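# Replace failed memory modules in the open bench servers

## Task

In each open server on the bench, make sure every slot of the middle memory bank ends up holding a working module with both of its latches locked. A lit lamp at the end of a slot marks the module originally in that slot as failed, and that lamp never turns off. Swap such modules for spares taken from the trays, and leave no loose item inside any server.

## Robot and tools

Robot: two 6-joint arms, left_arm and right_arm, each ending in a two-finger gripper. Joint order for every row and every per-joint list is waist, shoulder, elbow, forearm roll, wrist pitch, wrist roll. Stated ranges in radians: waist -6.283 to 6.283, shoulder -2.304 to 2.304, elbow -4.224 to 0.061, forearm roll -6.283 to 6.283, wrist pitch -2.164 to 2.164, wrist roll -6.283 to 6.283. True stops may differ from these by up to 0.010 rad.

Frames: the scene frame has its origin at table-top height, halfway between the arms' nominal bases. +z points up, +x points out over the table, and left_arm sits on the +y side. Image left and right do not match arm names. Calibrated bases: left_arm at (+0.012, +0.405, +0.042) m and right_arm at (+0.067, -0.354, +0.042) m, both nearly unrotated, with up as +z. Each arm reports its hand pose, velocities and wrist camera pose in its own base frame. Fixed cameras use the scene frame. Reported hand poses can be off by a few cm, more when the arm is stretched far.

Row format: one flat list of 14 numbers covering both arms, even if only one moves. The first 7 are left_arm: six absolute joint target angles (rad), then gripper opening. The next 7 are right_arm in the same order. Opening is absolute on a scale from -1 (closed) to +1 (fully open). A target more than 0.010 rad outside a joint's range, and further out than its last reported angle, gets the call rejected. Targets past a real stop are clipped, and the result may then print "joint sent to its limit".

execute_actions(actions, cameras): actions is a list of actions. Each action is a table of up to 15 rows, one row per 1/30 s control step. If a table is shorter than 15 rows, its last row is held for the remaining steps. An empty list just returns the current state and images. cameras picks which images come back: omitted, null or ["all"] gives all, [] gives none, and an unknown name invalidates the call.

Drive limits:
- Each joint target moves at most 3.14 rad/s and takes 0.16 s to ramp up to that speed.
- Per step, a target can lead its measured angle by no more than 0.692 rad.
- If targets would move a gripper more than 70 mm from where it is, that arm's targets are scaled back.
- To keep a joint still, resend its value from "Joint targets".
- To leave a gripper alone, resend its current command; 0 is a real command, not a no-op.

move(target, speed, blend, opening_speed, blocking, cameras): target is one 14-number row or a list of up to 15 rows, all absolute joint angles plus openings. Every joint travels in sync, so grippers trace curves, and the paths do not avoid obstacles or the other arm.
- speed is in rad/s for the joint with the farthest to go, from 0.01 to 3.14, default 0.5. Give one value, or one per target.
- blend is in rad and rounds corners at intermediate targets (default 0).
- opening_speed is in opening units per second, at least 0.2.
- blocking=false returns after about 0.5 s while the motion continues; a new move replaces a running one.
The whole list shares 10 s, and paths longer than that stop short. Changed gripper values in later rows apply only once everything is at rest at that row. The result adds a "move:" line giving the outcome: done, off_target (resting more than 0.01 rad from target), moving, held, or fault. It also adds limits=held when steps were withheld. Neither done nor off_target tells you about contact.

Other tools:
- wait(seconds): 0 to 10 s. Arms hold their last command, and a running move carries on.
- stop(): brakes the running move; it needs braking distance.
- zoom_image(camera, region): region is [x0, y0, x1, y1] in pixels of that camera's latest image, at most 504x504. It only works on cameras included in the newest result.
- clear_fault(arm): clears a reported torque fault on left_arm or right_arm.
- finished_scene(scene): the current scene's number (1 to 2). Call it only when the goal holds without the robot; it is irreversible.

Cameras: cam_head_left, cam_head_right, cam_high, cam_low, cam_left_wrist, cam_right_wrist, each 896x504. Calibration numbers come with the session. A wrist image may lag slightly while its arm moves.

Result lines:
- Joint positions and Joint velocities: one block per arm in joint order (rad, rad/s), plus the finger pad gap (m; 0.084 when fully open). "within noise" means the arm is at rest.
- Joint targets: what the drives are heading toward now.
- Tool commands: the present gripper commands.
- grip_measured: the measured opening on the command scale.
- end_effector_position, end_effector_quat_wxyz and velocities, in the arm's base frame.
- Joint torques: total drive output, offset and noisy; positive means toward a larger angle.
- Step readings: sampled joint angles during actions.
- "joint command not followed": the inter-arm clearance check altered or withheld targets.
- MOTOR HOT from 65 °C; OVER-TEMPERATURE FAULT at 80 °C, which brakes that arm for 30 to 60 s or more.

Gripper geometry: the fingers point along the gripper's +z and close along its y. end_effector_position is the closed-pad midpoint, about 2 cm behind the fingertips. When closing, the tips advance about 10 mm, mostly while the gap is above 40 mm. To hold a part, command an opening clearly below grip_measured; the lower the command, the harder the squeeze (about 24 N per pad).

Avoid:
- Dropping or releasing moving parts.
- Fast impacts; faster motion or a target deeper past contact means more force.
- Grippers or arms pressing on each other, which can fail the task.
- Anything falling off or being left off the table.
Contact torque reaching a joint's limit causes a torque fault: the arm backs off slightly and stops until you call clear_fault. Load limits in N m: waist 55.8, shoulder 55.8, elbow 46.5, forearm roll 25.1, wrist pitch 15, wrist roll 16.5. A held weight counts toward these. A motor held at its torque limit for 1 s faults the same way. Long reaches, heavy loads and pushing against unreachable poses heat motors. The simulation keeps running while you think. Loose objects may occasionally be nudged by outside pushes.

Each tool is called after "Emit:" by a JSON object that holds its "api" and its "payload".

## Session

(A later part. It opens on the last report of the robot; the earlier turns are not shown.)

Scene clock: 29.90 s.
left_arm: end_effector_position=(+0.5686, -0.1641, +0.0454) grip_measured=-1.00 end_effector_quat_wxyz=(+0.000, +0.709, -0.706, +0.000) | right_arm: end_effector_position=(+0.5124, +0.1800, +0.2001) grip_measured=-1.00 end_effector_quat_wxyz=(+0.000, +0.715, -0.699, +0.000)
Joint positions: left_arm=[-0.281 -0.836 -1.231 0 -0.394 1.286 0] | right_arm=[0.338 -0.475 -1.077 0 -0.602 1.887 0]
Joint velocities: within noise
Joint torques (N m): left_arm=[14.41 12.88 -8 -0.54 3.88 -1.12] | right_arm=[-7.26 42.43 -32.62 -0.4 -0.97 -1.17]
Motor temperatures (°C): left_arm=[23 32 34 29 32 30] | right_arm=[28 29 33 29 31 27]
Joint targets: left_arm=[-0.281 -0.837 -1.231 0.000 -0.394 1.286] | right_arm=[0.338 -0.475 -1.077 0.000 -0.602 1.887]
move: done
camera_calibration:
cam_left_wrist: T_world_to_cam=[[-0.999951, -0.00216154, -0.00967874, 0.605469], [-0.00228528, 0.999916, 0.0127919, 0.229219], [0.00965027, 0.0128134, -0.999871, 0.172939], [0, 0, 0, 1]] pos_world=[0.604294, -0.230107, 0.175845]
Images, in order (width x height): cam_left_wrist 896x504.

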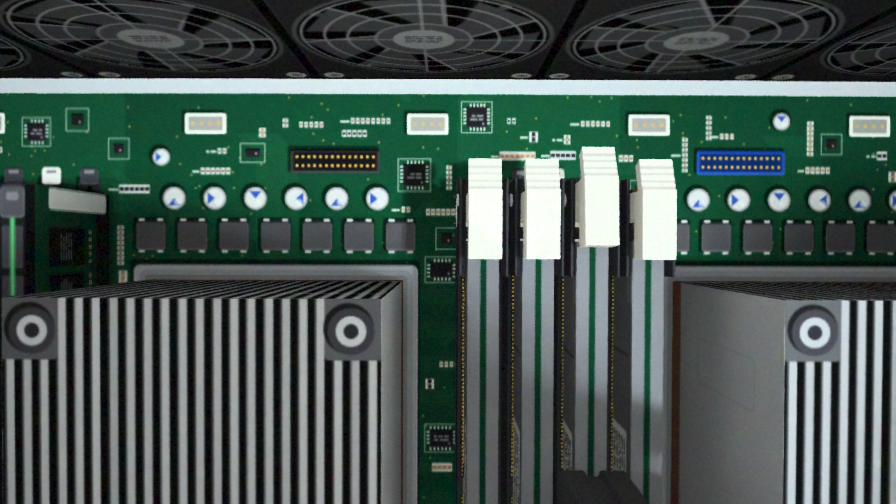

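Emit:
{"api": "move", "payload": {"target": [-0.28085, -0.837595, -1.231119, 0, -0.393524, 1.28595, -1, 0.33782, -0.4748, -1.0765, 0, -0.6017, 1.88662, -1], "speed": 0.015, "cameras": ["cam_left_wrist"]}}

Emit:
{"api": "zoom_image", "payload": {"camera": "cam_left_wrist", "region": [440, 120, 700, 300]}}

Scene clock: 31.27 s.
left_arm: end_effector_position=(+0.5686, -0.1640, +0.0449) grip_measured=-1.00 end_effector_quat_wxyz=(+0.000, +0.709, -0.706, +0.000) | right_arm: end_effector_position=(+0.5124, +0.1800, +0.2001) grip_measured=-1.00 end_effector_quat_wxyz=(+0.000, +0.715, -0.699, +0.000)
Joint positions: left_arm=[-0.281 -0.837 -1.231 0 -0.394 1.286 0] | right_arm=[0.338 -0.475 -1.077 0 -0.602 1.887 0]
Joint velocities: within noise
Joint torques (N m): left_arm=[17.94 14.27 -8.15 0.05 3.88 -0.95] | right_arm=[-6.88 42.07 -31.82 -0.65 -1.15 -1.08]
Motor temperatures (°C): left_arm=[23 32 34 29 32 30] | right_arm=[28 29 33 29 31 27]
Joint targets: left_arm=[-0.281 -0.838 -1.231 0.000 -0.394 1.286] | right_arm=[0.338 -0.475 -1.077 0.000 -0.602 1.887]
move: done
camera_calibration:
cam_left_wrist: T_world_to_cam=[[-0.999952, -0.00216255, -0.00957875, 0.605446], [-0.00228501, 0.999916, 0.0127922, 0.229227], [0.00955028, 0.0128134, -0.999872, 0.172399], [0, 0, 0, 1]] pos_world=[0.604294, -0.230107, 0.175244]
Images, in order (width x height): cam_left_wrist 896x504.

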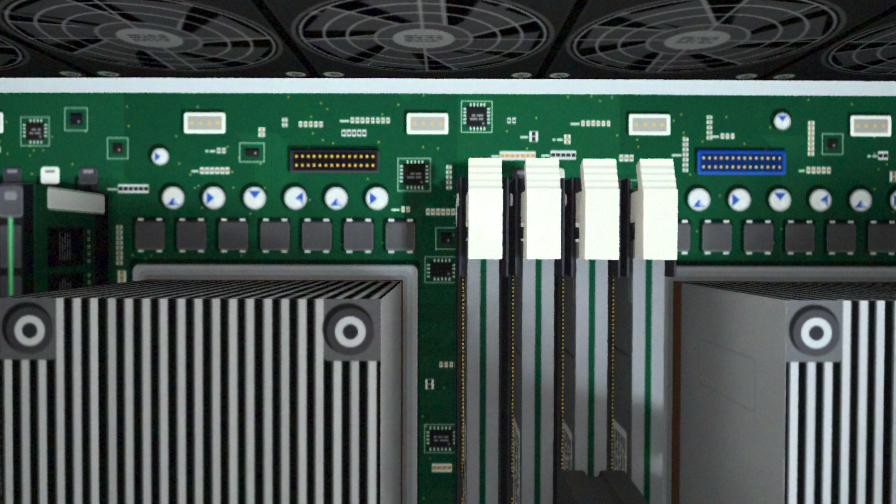

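Scaled by 1.938 from the camera's 896x504 image, which has a finer 1280x720 frame.

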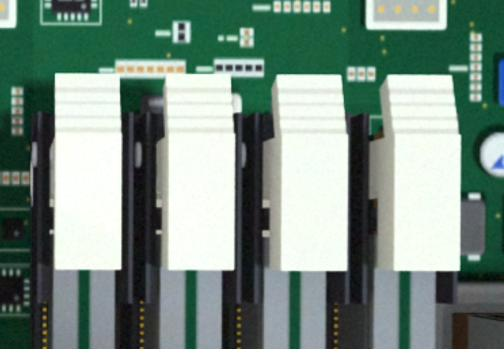

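Emit:
{"api": "move", "payload": {"target": [-0.28085, -0.838546, -1.231327, 0, -0.392781, 1.28595, -1, 0.33782, -0.4748, -1.0765, 0, -0.6017, 1.88662, -1], "speed": 0.015, "cameras": []}}

Scene clock: 32.30 s.
left_arm: end_effector_position=(+0.5687, -0.1641, +0.0447) grip_measured=-1.00 end_effector_quat_wxyz=(+0.000, +0.709, -0.706, +0.000) | right_arm: end_effector_position=(+0.5124, +0.1800, +0.2001) grip_measured=-1.00 end_effector_quat_wxyz=(+0.000, +0.715, -0.699, +0.000)
Joint positions: left_arm=[-0.281 -0.837 -1.231 0 -0.393 1.286 0] | right_arm=[0.338 -0.475 -1.077 0 -0.602 1.887 0]
Joint velocities: within noise
Joint torques (N m): left_arm=[16.63 6.68 -8.71 0.26 6.59 -0.95] | right_arm=[-8.01 42.93 -32.05 -0.66 -1.31 -1.05]
Motor temperatures (°C): left_arm=[23 32 34 29 32 30] | right_arm=[28 29 33 29 31 27]
Joint targets: left_arm=[-0.281 -0.839 -1.231 0.000 -0.393 1.286] | right_arm=[0.338 -0.475 -1.077 0.000 -0.602 1.887]
move: done
No camera images: "cameras" was empty.

Emit:
{"api": "move", "payload": {"target": [-0.28085, -0.839497, -1.231536, 0, -0.392039, 1.28595, -1, 0.33782, -0.4748, -1.0765, 0, -0.6017, 1.88662, -1], "speed": 0.015, "cameras": ["cam_high", "cam_left_wrist"]}}

Scene clock: 33.40 s.
left_arm: end_effector_position=(+0.5689, -0.1641, +0.0446) grip_measured=-1.00 end_effector_quat_wxyz=(+0.000, +0.709, -0.706, +0.001) | right_arm: end_effector_position=(+0.5124, +0.1800, +0.2001) grip_measured=-1.00 end_effector_quat_wxyz=(+0.000, +0.715, -0.699, +0.000)
Joint positions: left_arm=[-0.281 -0.838 -1.232 0 -0.392 1.286 0] | right_arm=[0.338 -0.475 -1.077 0 -0.602 1.887 0]
Joint velocities: within noise
Joint torques (N m): left_arm=[15.85 -3.09 -10.41 0.23 10.42 -0.97] | right_arm=[-7.27 40.97 -31.77 -1.43 -1.36 -1.07]
Motor temperatures (°C): left_arm=[23 32 34 29 32 30] | right_arm=[28 29 33 29 31 27]
Joint targets: left_arm=[-0.281 -0.839 -1.232 0.000 -0.392 1.286] | right_arm=[0.338 -0.475 -1.077 0.000 -0.602 1.887]
move: done
camera_calibration:
cam_left_wrist: T_world_to_cam=[[-0.999942, -0.00215357, -0.010578, 0.605814], [-0.00228565, 0.999919, 0.0124899, 0.229284], [0.0105503, 0.0125134, -0.999866, 0.171526], [0, 0, 0, 1]] pos_world=[0.604493, -0.230107, 0.175047]
Images, in order (width x height): cam_high 896x504, cam_left_wrist 896x504.

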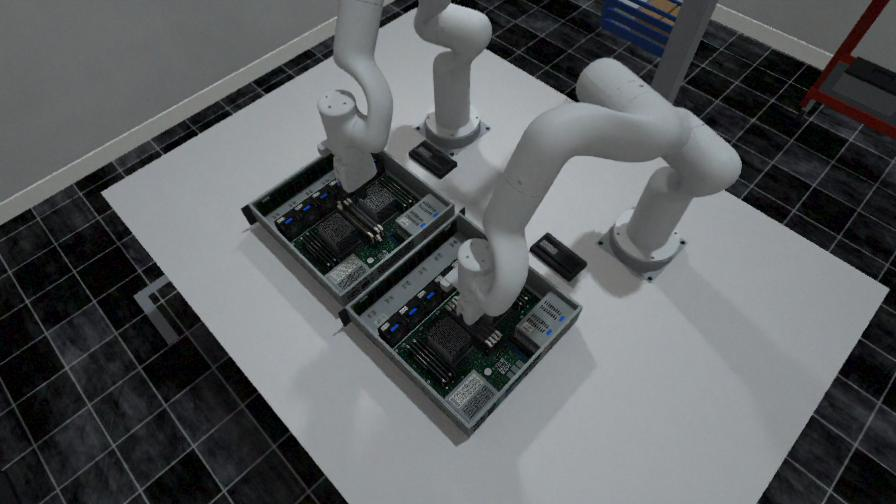

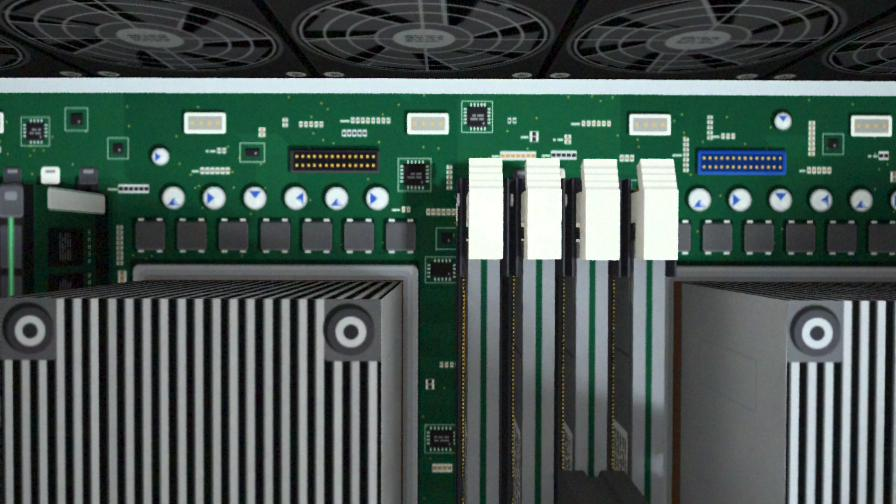

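Emit:
{"api": "move", "payload": {"target": [[-0.28085, -0.815838, -1.226609, 0, -0.410771, 1.28595, -1, 0.33782, -0.4748, -1.0765, 0, -0.6017, 1.88662, -1], [-0.17773, -0.445733, -1.109047, 0, -0.663314, 1.38907, -1, 0.33782, -0.4748, -1.0765, 0, -0.6017, 1.88662, -1]], "speed": [0.05, 0.4], "blend": [0.005, 0], "cameras": ["cam_high", "cam_left_wrist"]}}

Emit:
{"api": "zoom_image", "payload": {"camera": "cam_left_wrist", "region": [380, 30, 510, 140]}}

Emit:
{"api": "zoom_image", "payload": {"camera": "cam_left_wrist", "region": [380, 340, 510, 450]}}

Emit:
{"api": "zoom_image", "payload": {"camera": "cam_high", "region": [430, 250, 550, 370]}}

Scene clock: 35.97 s.
left_arm: end_effector_position=(+0.5400, -0.0970, +0.2280) grip_measured=-1.00 end_effector_quat_wxyz=(+0.000, +0.709, -0.706, +0.000) | right_arm: end_effector_position=(+0.5124, +0.1800, +0.2001) grip_measured=-1.00 end_effector_quat_wxyz=(+0.000, +0.715, -0.699, +0.000)
Joint positions: left_arm=[-0.178 -0.446 -1.109 0 -0.663 1.389 0] | right_arm=[0.338 -0.475 -1.077 0 -0.602 1.887 0]
Joint velocities: within noise
Joint torques (N m): left_arm=[12.78 60.78 -11.53 0.49 -3.11 1.2] | right_arm=[-5.44 38.95 -31.31 -1.89 -1.48 -0.9]
Motor temperatures (°C): left_arm=[23 32 34 29 32 30] | right_arm=[28 29 34 29 31 27]
Joint targets: left_arm=[-0.178 -0.446 -1.109 0.000 -0.663 1.389] | right_arm=[0.338 -0.475 -1.077 0.000 -0.602 1.887]
move: done
camera_calibration:
cam_left_wrist: T_world_to_cam=[[-0.999956, -0.00216662, -0.009179, 0.578605], [-0.00228488, 0.999914, 0.0128931, 0.159787], [0.00915028, 0.0129135, -0.999875, 0.355237], [0, 0, 0, 1]] pos_world=[0.575694, -0.163107, 0.358443]
Images, in order (width x height): cam_high 896x504, cam_left_wrist 896x504.

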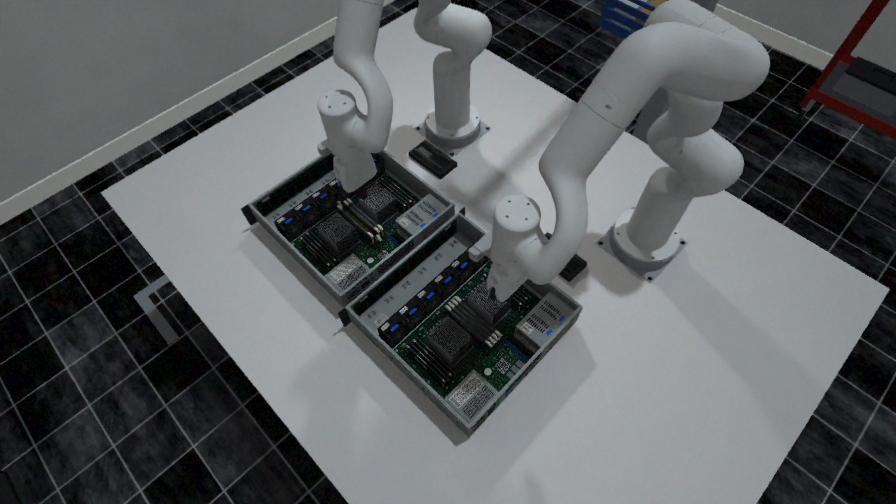

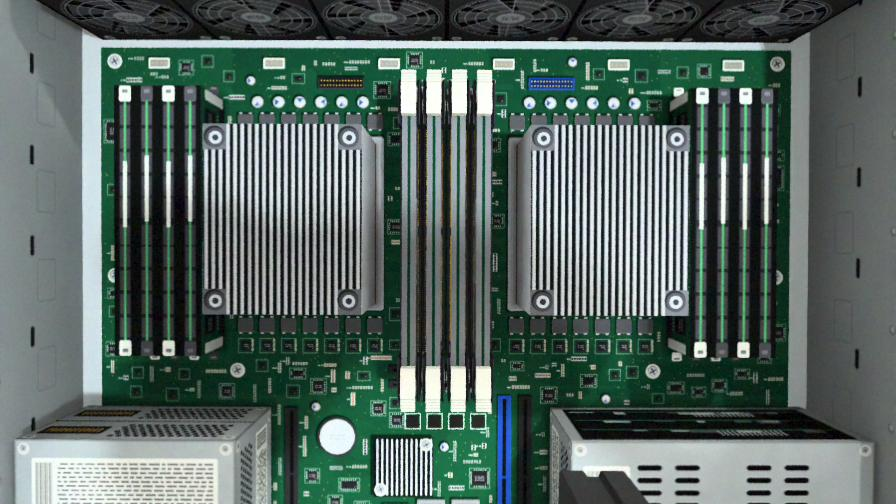

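Scaled by 3.877 from the camera's 896x504 image, which has a finer 1280x720 frame.

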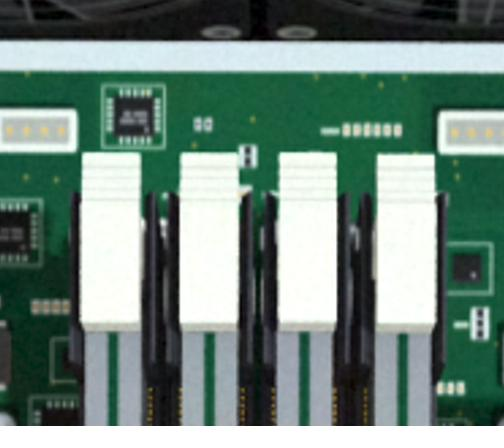

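Scaled by 3.877 from the camera's 896x504 image, which has a finer 1280x720 frame.

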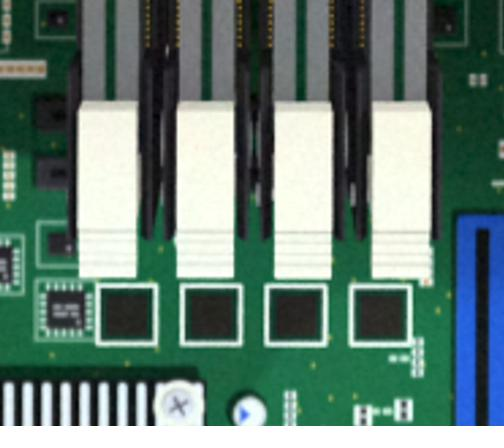

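Scaled by 4.200 from the camera's 896x504 image, which has a finer 1280x720 frame.

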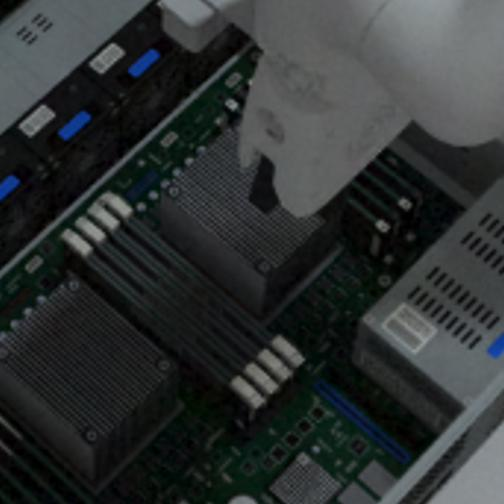

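Emit:
{"api": "move", "payload": {"target": [[0.3, -0.42, -1.2, 0, -0.78, 1.389, -1, 0.45, -0.5, -1.09, 0, -0.6, 2.0, -1], [0.95, -0.35, -1.35, 0, -1.0, 1.389, -1, 1.2, -0.55, -1.24, 0, -0.69, 2.74, -1]], "speed": [0.5, 0.6], "blend": [0.15, 0], "cameras": ["cam_right_wrist", "cam_head_left", "cam_high"]}}

Emit:
{"api": "zoom_image", "payload": {"camera": "cam_head_left", "region": [380, 330, 500, 410]}}

Emit:
{"api": "zoom_image", "payload": {"camera": "cam_head_left", "region": [380, 200, 670, 360]}}

Scene clock: 40.97 s.
left_arm: end_effector_position=(+0.3335, +0.4662, +0.3819) grip_measured=-1.00 end_effector_quat_wxyz=(+0.000, +0.976, -0.218, +0.000) | right_arm: end_effector_position=(+0.2141, +0.5505, +0.2189) grip_measured=-1.00 end_effector_quat_wxyz=(+0.000, +0.718, -0.696, +0.000)
Joint positions: left_arm=[0.95 -0.35 -1.35 0 -1 1.389 0] | right_arm=[1.2 -0.55 -1.24 0 -0.69 2.74 0]
Joint velocities: within noise
Joint torques (N m): left_arm=[13.32 58.75 -23.08 1.51 -3.1 -1] | right_arm=[8.93 23.04 -36 -3.1 -1.79 1.72]
Motor temperatures (°C): left_arm=[23 32 35 29 32 30] | right_arm=[28 29 34 29 31 27]
Joint targets: left_arm=[0.950 -0.350 -1.350 0.000 -1.000 1.389] | right_arm=[1.200 -0.550 -1.240 0.000 -0.690 2.740]
move: done
camera_calibration:
cam_right_wrist: T_world_to_cam=[[-0.999896, -0.0103017, -0.0100608, 0.256681], [-0.0102194, 0.999914, -0.00819861, -0.482989], [0.0101444, -0.00809495, -0.999916, 0.351717], [0, 0, 0, 1]] pos_world=[0.248151, 0.488439, 0.35031]
Images, in order (width x height): cam_head_left 896x504, cam_high 896x504, cam_right_wrist 896x504.

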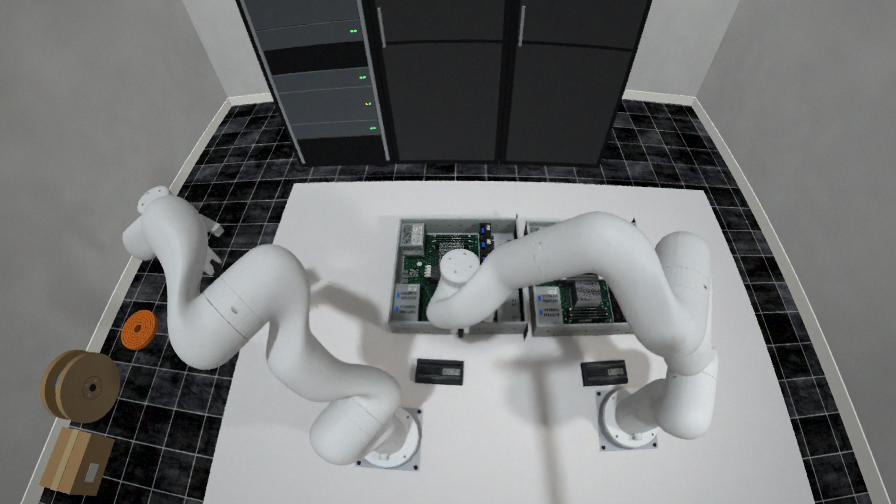

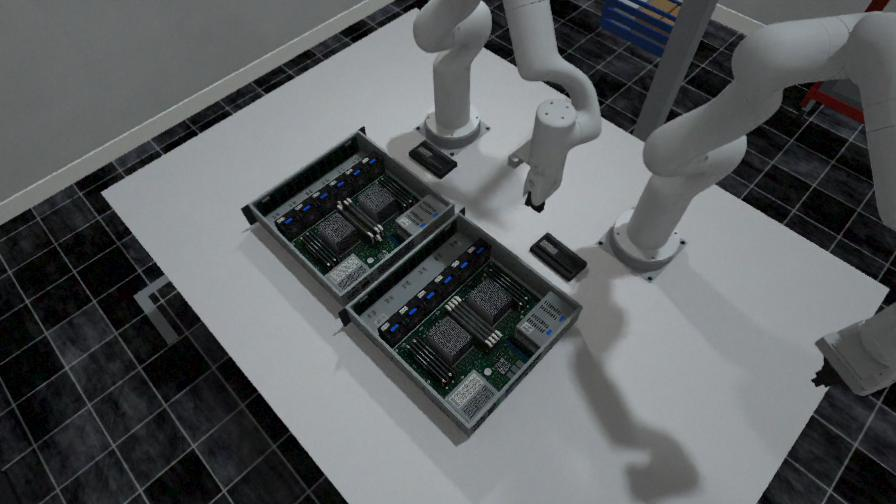

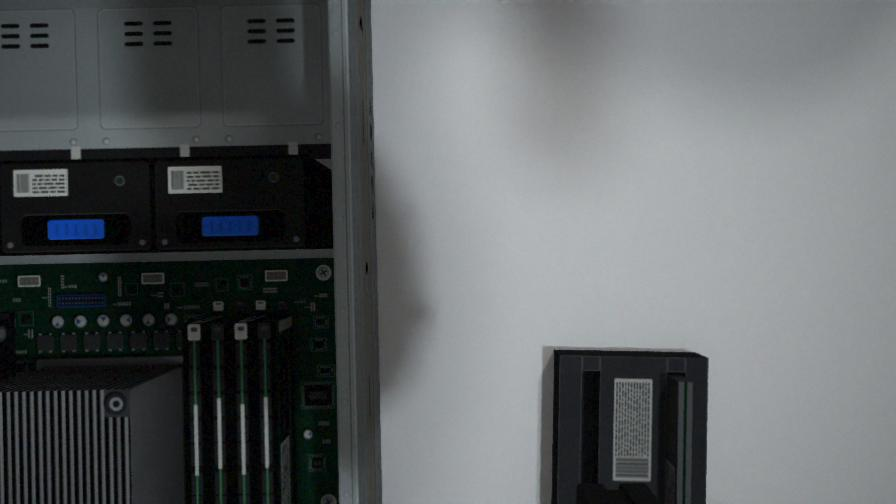

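Scaled by 4.200 from the camera's 896x504 image, which has a finer 1280x720 frame.

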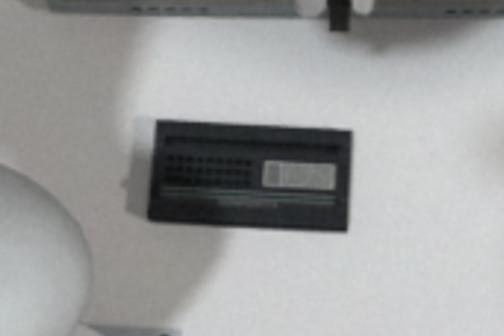

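Scaled by 1.738 from the camera's 896x504 image, which has a finer 1280x720 frame.

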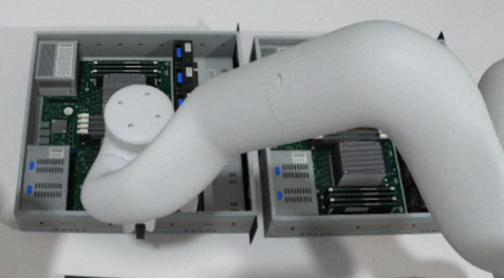

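Emit:
{"api": "zoom_image", "payload": {"camera": "cam_right_wrist", "region": [530, 330, 730, 504]}}

Emit:
{"api": "zoom_image", "payload": {"camera": "cam_head_left", "region": [565, 345, 645, 400]}}

Emit:
{"api": "zoom_image", "payload": {"camera": "cam_high", "region": [230, 120, 470, 310]}}

Emit:
{"api": "zoom_image", "payload": {"camera": "cam_high", "region": [335, 190, 395, 240]}}

Emit:
{"api": "zoom_image", "payload": {"camera": "cam_high", "region": [340, 210, 590, 440]}}

Scaled by 2.520 from the camera's 896x504 image, which has a finer 1280x720 frame.

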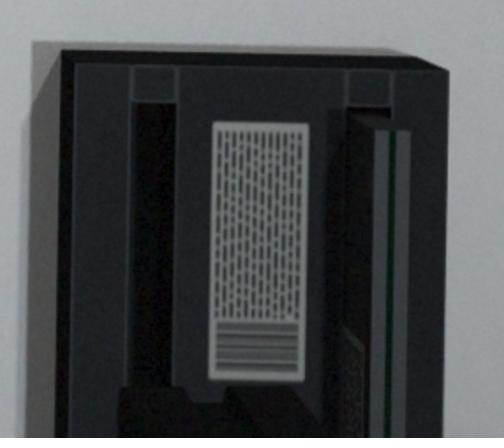

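Scaled by 6.300 from the camera's 896x504 image, which has a finer 1280x720 frame.

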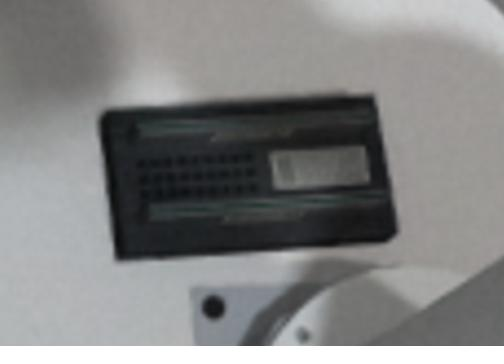

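Scaled by 2.100 from the camera's 896x504 image, which has a finer 1280x720 frame.

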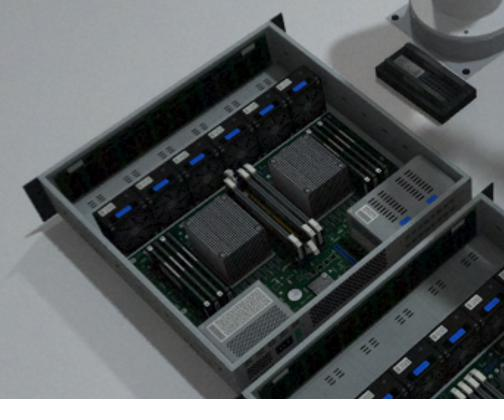

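Scaled by 8.400 from the camera's 896x504 image, which has a finer 1280x720 frame.

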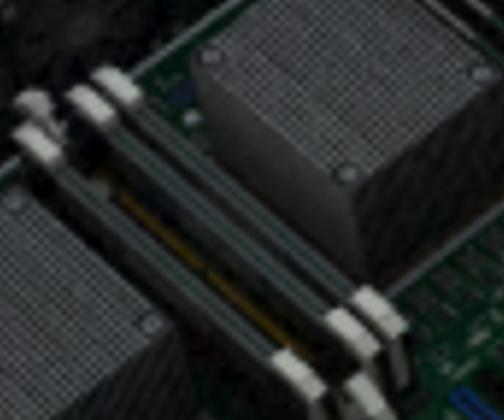

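Scaled by 2.016 from the camera's 896x504 image, which has a finer 1280x720 frame.

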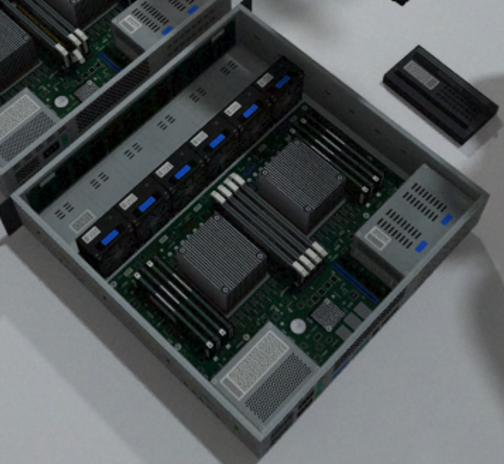

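Emit:
{"api": "move", "payload": {"target": [0.95, -0.35, -1.35, 0, -1.0, 1.389, -1, 1.363918, -0.814965, -1.353088, 0, -0.538123, 2.933218, -0.6], "speed": 0.4, "opening_speed": 1.0, "cameras": ["cam_right_wrist", "cam_high"]}}

Emit:
{"api": "zoom_image", "payload": {"camera": "cam_right_wrist", "region": [460, 204, 760, 504]}}

Emit:
{"api": "zoom_image", "payload": {"camera": "cam_right_wrist", "region": [560, 400, 700, 504]}}

Emit:
{"api": "zoom_image", "payload": {"camera": "cam_right_wrist", "region": [560, 220, 700, 324]}}

Scene clock: 51.93 s.
left_arm: end_effector_position=(+0.3334, +0.4663, +0.3819) grip_measured=-1.00 end_effector_quat_wxyz=(+0.000, +0.976, -0.218, +0.000) | right_arm: end_effector_position=(+0.1296, +0.6175, +0.0982) grip_measured=-0.62 end_effector_quat_wxyz=(+0.000, +0.708, -0.707, +0.000)
Joint positions: left_arm=[0.95 -0.35 -1.35 0 -1 1.389 0] | right_arm=[1.364 -0.815 -1.353 0 -0.538 2.933 0.017]
Joint velocities: within noise
Joint torques (N m): left_arm=[12.89 57 -16.95 1.85 -2.19 -0.79] | right_arm=[7.21 28.68 -34.37 -2.29 1.76 1.56]
Motor temperatures (°C): left_arm=[23 32 35 29 32 30] | right_arm=[28 29 34 29 31 27]
Joint targets: left_arm=[0.950 -0.350 -1.350 0.000 -1.000 1.389] | right_arm=[1.364 -0.815 -1.353 0.000 -0.538 2.933]
move: done
camera_calibration:
cam_right_wrist: T_world_to_cam=[[-0.999769, 0.0189986, -0.0100309, 0.153605], [0.0190805, 0.999785, -0.00813684, -0.555549], [0.00987412, -0.00832636, -0.999917, 0.232609], [0, 0, 0, 1]] pos_world=[0.161872, 0.554448, 0.22961]
Images, in order (width x height): cam_high 896x504, cam_right_wrist 896x504.

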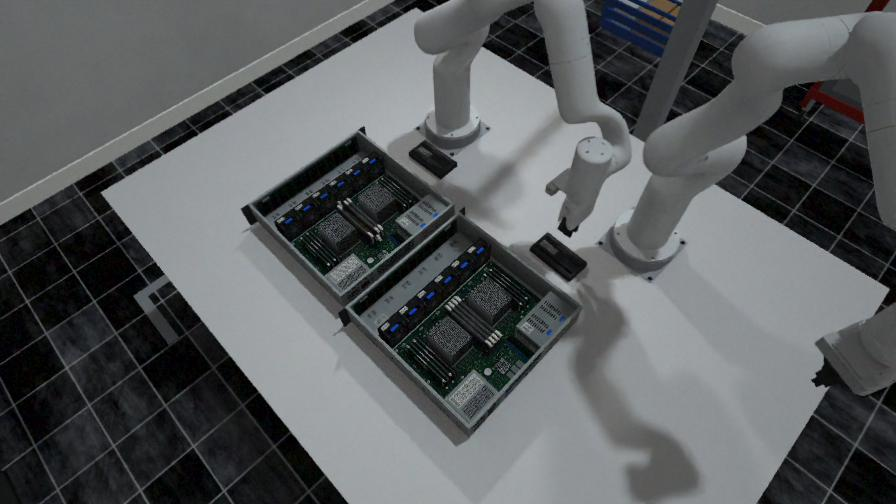

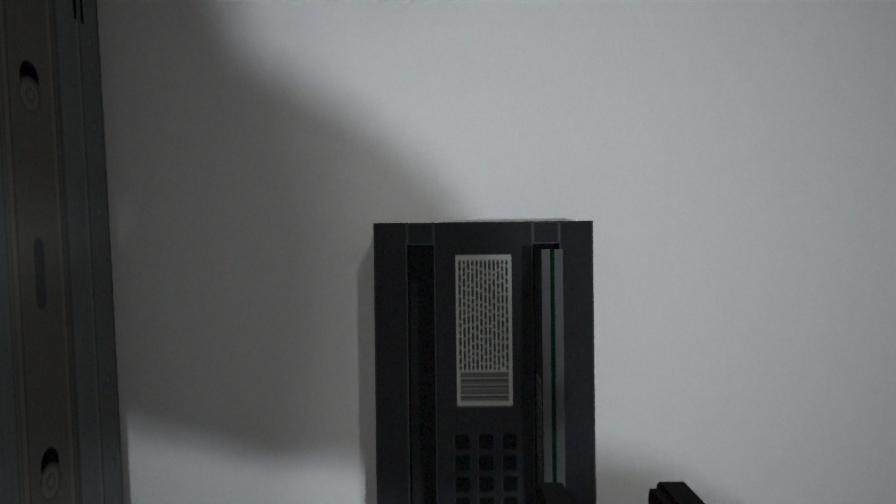

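Scaled by 1.680 from the camera's 896x504 image, which has a finer 1280x720 frame.

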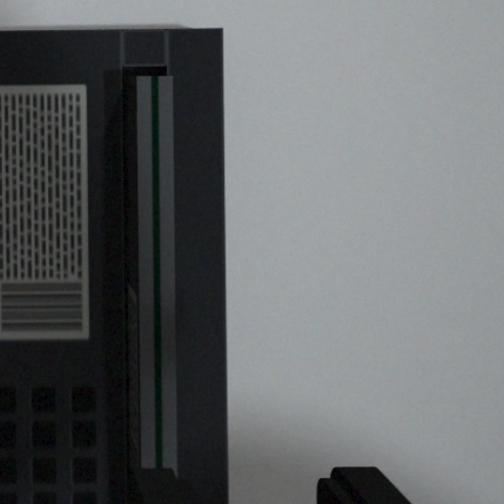

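Scaled by 3.600 from the camera's 896x504 image, which has a finer 1280x720 frame.

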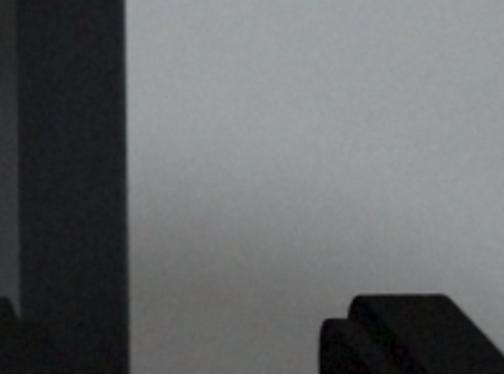

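Scaled by 3.600 from the camera's 896x504 image, which has a finer 1280x720 frame.

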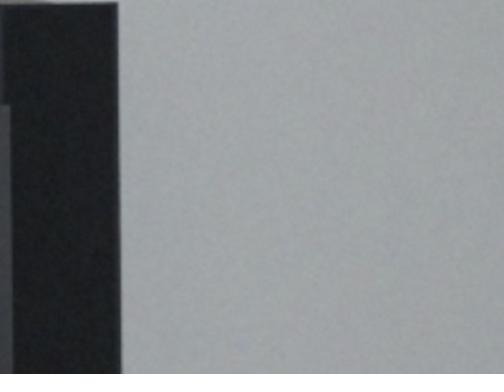

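Emit:
{"api": "zoom_image", "payload": {"camera": "cam_right_wrist", "region": [520, 235, 580, 275]}}

Emit:
{"api": "zoom_image", "payload": {"camera": "cam_right_wrist", "region": [520, 440, 580, 480]}}

Emit:
{"api": "zoom_image", "payload": {"camera": "cam_right_wrist", "region": [380, 230, 450, 270]}}

Emit:
{"api": "zoom_image", "payload": {"camera": "cam_right_wrist", "region": [380, 460, 450, 500]}}

Scaled by 8.400 from the camera's 896x504 image, which has a finer 1280x720 frame.

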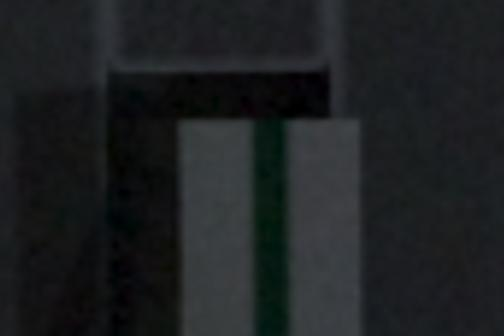

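Scaled by 8.400 from the camera's 896x504 image, which has a finer 1280x720 frame.

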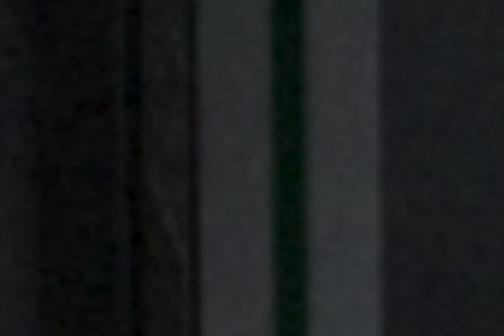

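Scaled by 7.200 from the camera's 896x504 image, which has a finer 1280x720 frame.

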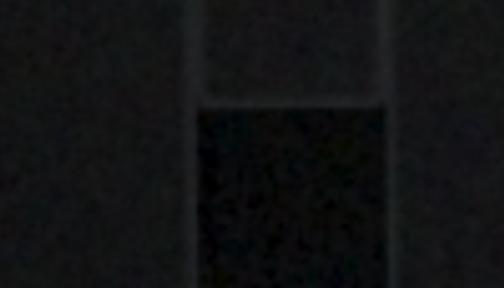

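Scaled by 7.200 from the camera's 896x504 image, which has a finer 1280x720 frame.

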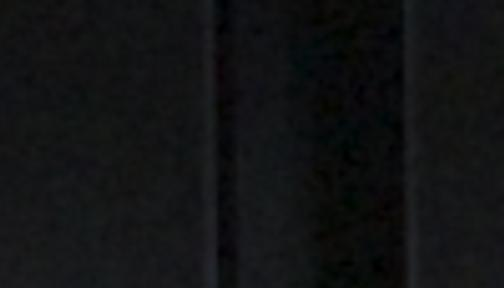

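Emit:
{"api": "move", "payload": {"target": [0.95, -0.35, -1.35, 0, -1.0, 1.389, -1, 1.364534, -0.922757, -1.377485, 0, -0.454728, 2.944034, -0.6], "speed": 0.12, "cameras": ["cam_right_wrist"]}}

Emit:
{"api": "zoom_image", "payload": {"camera": "cam_right_wrist", "region": [560, 424, 720, 504]}}

Emit:
{"api": "zoom_image", "payload": {"camera": "cam_right_wrist", "region": [560, 230, 720, 310]}}

Scene clock: 57.20 s.
left_arm: end_effector_position=(+0.3334, +0.4663, +0.3819) grip_measured=-1.00 end_effector_quat_wxyz=(+0.000, +0.976, -0.218, +0.000) | right_arm: end_effector_position=(+0.1296, +0.6194, +0.0382) grip_measured=-0.62 end_effector_quat_wxyz=(+0.000, +0.704, -0.710, +0.000)
Joint positions: left_arm=[0.95 -0.35 -1.35 0 -1 1.389 0] | right_arm=[1.365 -0.923 -1.377 0 -0.455 2.944 0.017]
Joint velocities: within noise
Joint torques (N m): left_arm=[13.13 52.77 -14.88 2.11 -1.26 -0.95] | right_arm=[8.12 30.85 -32.69 -1.54 1.85 1.62]
Motor temperatures (°C): left_arm=[23 32 35 29 32 30] | right_arm=[28 29 35 29 31 27]
Joint targets: left_arm=[0.950 -0.350 -1.350 0.000 -1.000 1.389] | right_arm=[1.365 -0.923 -1.377 0.000 -0.455 2.944]
move: done
camera_calibration:
cam_right_wrist: T_world_to_cam=[[-0.999526, 0.0290974, -0.0100186, 0.146658], [0.0291791, 0.999541, -0.00811035, -0.559123], [0.00977801, -0.00839884, -0.999917, 0.17269], [0, 0, 0, 1]] pos_world=[0.161214, 0.55605, 0.16961]
Images, in order (width x height): cam_right_wrist 896x504.

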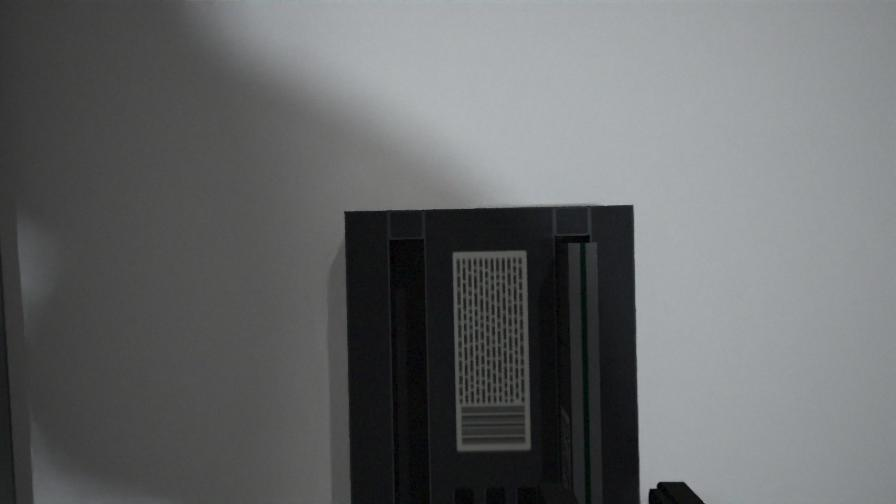

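Scaled by 3.150 from the camera's 896x504 image, which has a finer 1280x720 frame.

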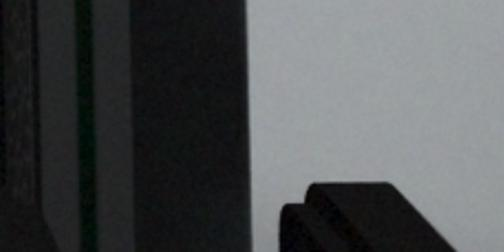

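Scaled by 3.150 from the camera's 896x504 image, which has a finer 1280x720 frame.

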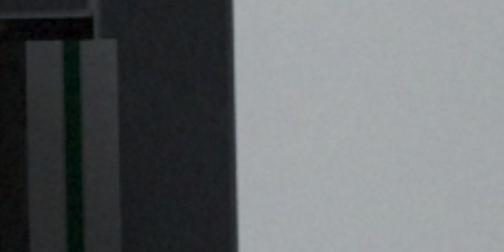

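Emit:
{"api": "move", "payload": {"target": [0.95, -0.35, -1.35, 0, -1.0, 1.389, -1, 1.364534, -0.98413, -1.396047, 0, -0.411917, 2.944034, -0.6], "speed": 0.06, "cameras": ["cam_right_wrist"]}}

Emit:
{"api": "move", "payload": {"target": [0.95, -0.35, -1.35, 0, -1.0, 1.389, -1, 1.364534, -0.98413, -1.396047, 0, -0.411917, 2.944034, -1], "speed": 0.06, "opening_speed": 0.4, "cameras": ["cam_right_wrist"]}}

Scene clock: 60.27 s.
left_arm: end_effector_position=(+0.3334, +0.4663, +0.3819) grip_measured=-1.00 end_effector_quat_wxyz=(+0.000, +0.976, -0.218, +0.000) | right_arm: end_effector_position=(+0.1296, +0.6194, +0.0052) grip_measured=-0.62 end_effector_quat_wxyz=(+0.000, +0.704, -0.710, +0.000)
Joint positions: left_arm=[0.95 -0.35 -1.35 0 -1 1.389 0] | right_arm=[1.365 -0.984 -1.396 0 -0.412 2.944 0.017]
Joint velocities: within noise
Joint torques (N m): left_arm=[12.36 50.48 -14.84 2.43 -0.8 -0.88] | right_arm=[7.83 31.07 -31.43 -1.19 1.75 1.55]
Motor temperatures (°C): left_arm=[23 32 35 29 32 30] | right_arm=[28 29 35 29 31 27]
Joint targets: left_arm=[0.950 -0.350 -1.350 0.000 -1.000 1.389] | right_arm=[1.365 -0.984 -1.396 0.000 -0.412 2.944]
move: done
camera_calibration:
cam_right_wrist: T_world_to_cam=[[-0.999526, 0.0290962, -0.0100186, 0.146328], [0.0291779, 0.999541, -0.00811036, -0.559391], [0.00977804, -0.00839884, -0.999917, 0.139693], [0, 0, 0, 1]] pos_world=[0.161214, 0.55605, 0.13661]
Images, in order (width x height): cam_right_wrist 896x504.

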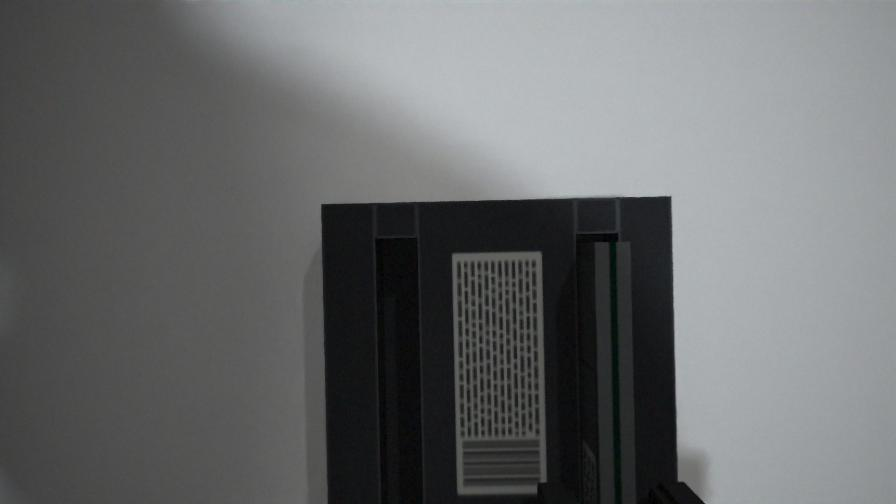

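Scene clock: 61.47 s.
left_arm: end_effector_position=(+0.3334, +0.4663, +0.3819) grip_measured=-1.00 end_effector_quat_wxyz=(+0.000, +0.976, -0.218, +0.000) | right_arm: end_effector_position=(+0.1296, +0.6194, +0.0051) grip_measured=-0.84 end_effector_quat_wxyz=(+0.000, +0.704, -0.710, +0.000)
Joint positions: left_arm=[0.95 -0.35 -1.35 0 -1 1.389 0] | right_arm=[1.365 -0.984 -1.396 0 -0.412 2.944 0.007]
Joint velocities: within noise
Joint torques (N m): left_arm=[11.9 49.76 -14.78 2.34 -0.57 -0.9] | right_arm=[7.58 31.93 -28.39 -1.12 1.54 1.62]
Motor temperatures (°C): left_arm=[23 32 35 29 32 30] | right_arm=[28 29 35 29 31 27]
Joint targets: left_arm=[0.950 -0.350 -1.350 0.000 -1.000 1.389] | right_arm=[1.365 -0.984 -1.396 0.000 -0.412 2.944]
move: done
camera_calibration:
cam_right_wrist: T_world_to_cam=[[-0.999526, 0.0290964, -0.0100215, 0.146327], [0.0291792, 0.99954, -0.0082103, -0.559378], [0.00977803, -0.00849883, -0.999916, 0.139648], [0, 0, 0, 1]] pos_world=[0.161214, 0.55605, 0.13651]
Images, in order (width x height): cam_right_wrist 896x504.

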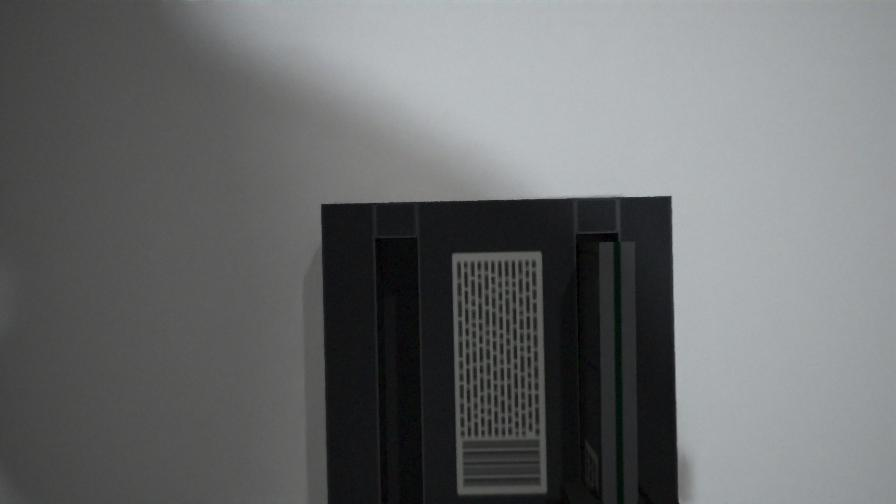

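Emit:
{"api": "move", "payload": {"target": [[0.95, -0.35, -1.35, 0, -1.0, 1.389, -1, 1.364534, -0.922757, -1.377485, 0, -0.454728, 2.944034, -1], [0.95, -0.35, -1.35, 0, -1.0, 1.389, -1, 1.364534, -0.697325, -1.368334, 0, -0.671009, 2.944034, -1]], "speed": [0.04, 0.3], "blend": [0.01, 0], "cameras": ["cam_right_wrist", "cam_high"]}}

Emit:
{"api": "zoom_image", "payload": {"camera": "cam_right_wrist", "region": [540, 204, 680, 504]}}

Scene clock: 65.33 s.
left_arm: end_effector_position=(+0.3334, +0.4663, +0.3819) grip_measured=-1.00 end_effector_quat_wxyz=(+0.000, +0.976, -0.218, +0.000) | right_arm: end_effector_position=(+0.1296, +0.6194, +0.1780) grip_measured=-0.84 end_effector_quat_wxyz=(+0.000, +0.704, -0.710, +0.000)
Joint positions: left_arm=[0.95 -0.35 -1.35 0 -1 1.389 0] | right_arm=[1.365 -0.697 -1.368 0 -0.671 2.944 0.007]
Joint velocities: within noise
Joint torques (N m): left_arm=[11.2 46.45 -14.91 2.13 0.3 -0.85] | right_arm=[6.6 61.37 -17.6 -0.05 -1.83 1.48]
Motor temperatures (°C): left_arm=[23 32 35 29 32 30] | right_arm=[28 29 35 29 31 27]
Joint targets: left_arm=[0.950 -0.350 -1.350 0.000 -1.000 1.389] | right_arm=[1.365 -0.697 -1.368 0.000 -0.671 2.944]
move: done
camera_calibration:
cam_right_wrist: T_world_to_cam=[[-0.999526, 0.0290955, -0.0100244, 0.148061], [0.0291792, 0.99954, -0.00831025, -0.557927], [0.00977804, -0.00859882, -0.999915, 0.312588], [0, 0, 0, 1]] pos_world=[0.161214, 0.55605, 0.309409]
Images, in order (width x height): cam_high 896x504, cam_right_wrist 896x504.

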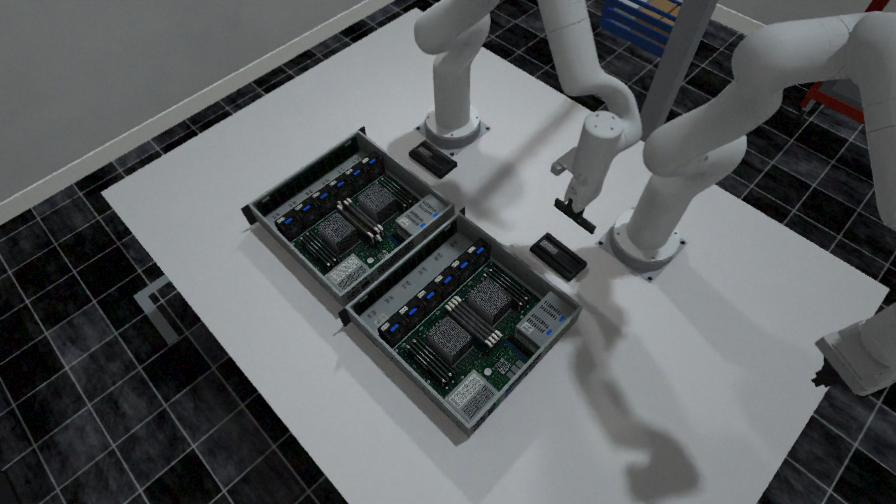

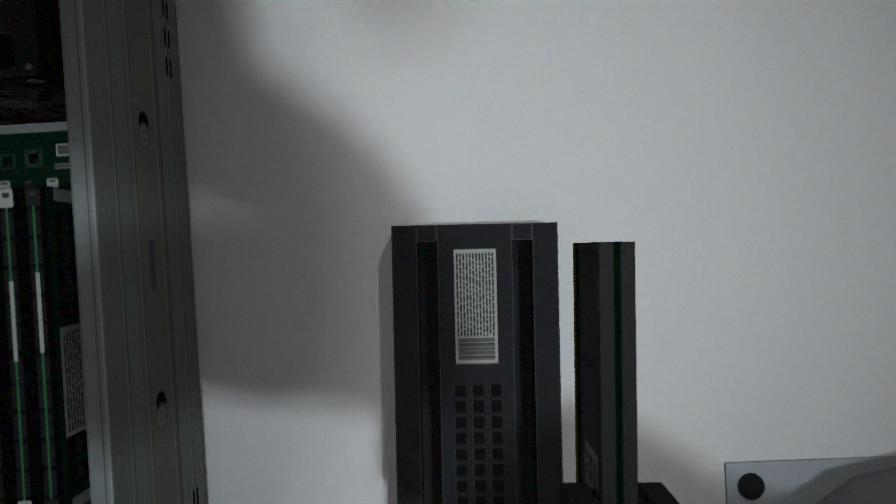

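Scaled by 1.680 from the camera's 896x504 image, which has a finer 1280x720 frame.

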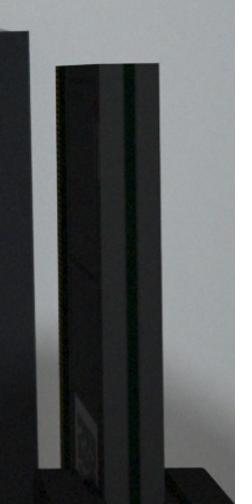

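Emit:
{"api": "zoom_image", "payload": {"camera": "cam_right_wrist", "region": [560, 424, 640, 504]}}

Emit:
{"api": "zoom_image", "payload": {"camera": "cam_right_wrist", "region": [560, 344, 640, 424]}}

Scaled by 6.300 from the camera's 896x504 image, which has a finer 1280x720 frame.

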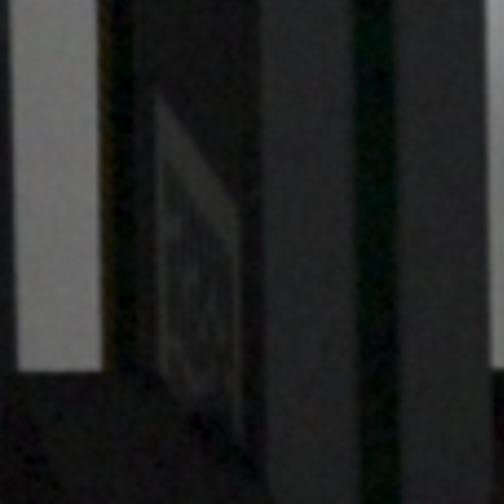

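Scaled by 6.300 from the camera's 896x504 image, which has a finer 1280x720 frame.

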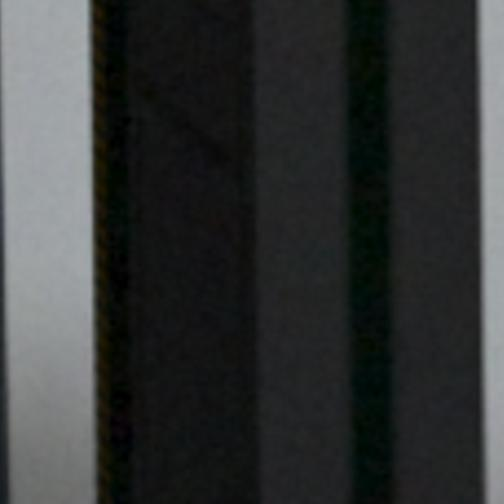

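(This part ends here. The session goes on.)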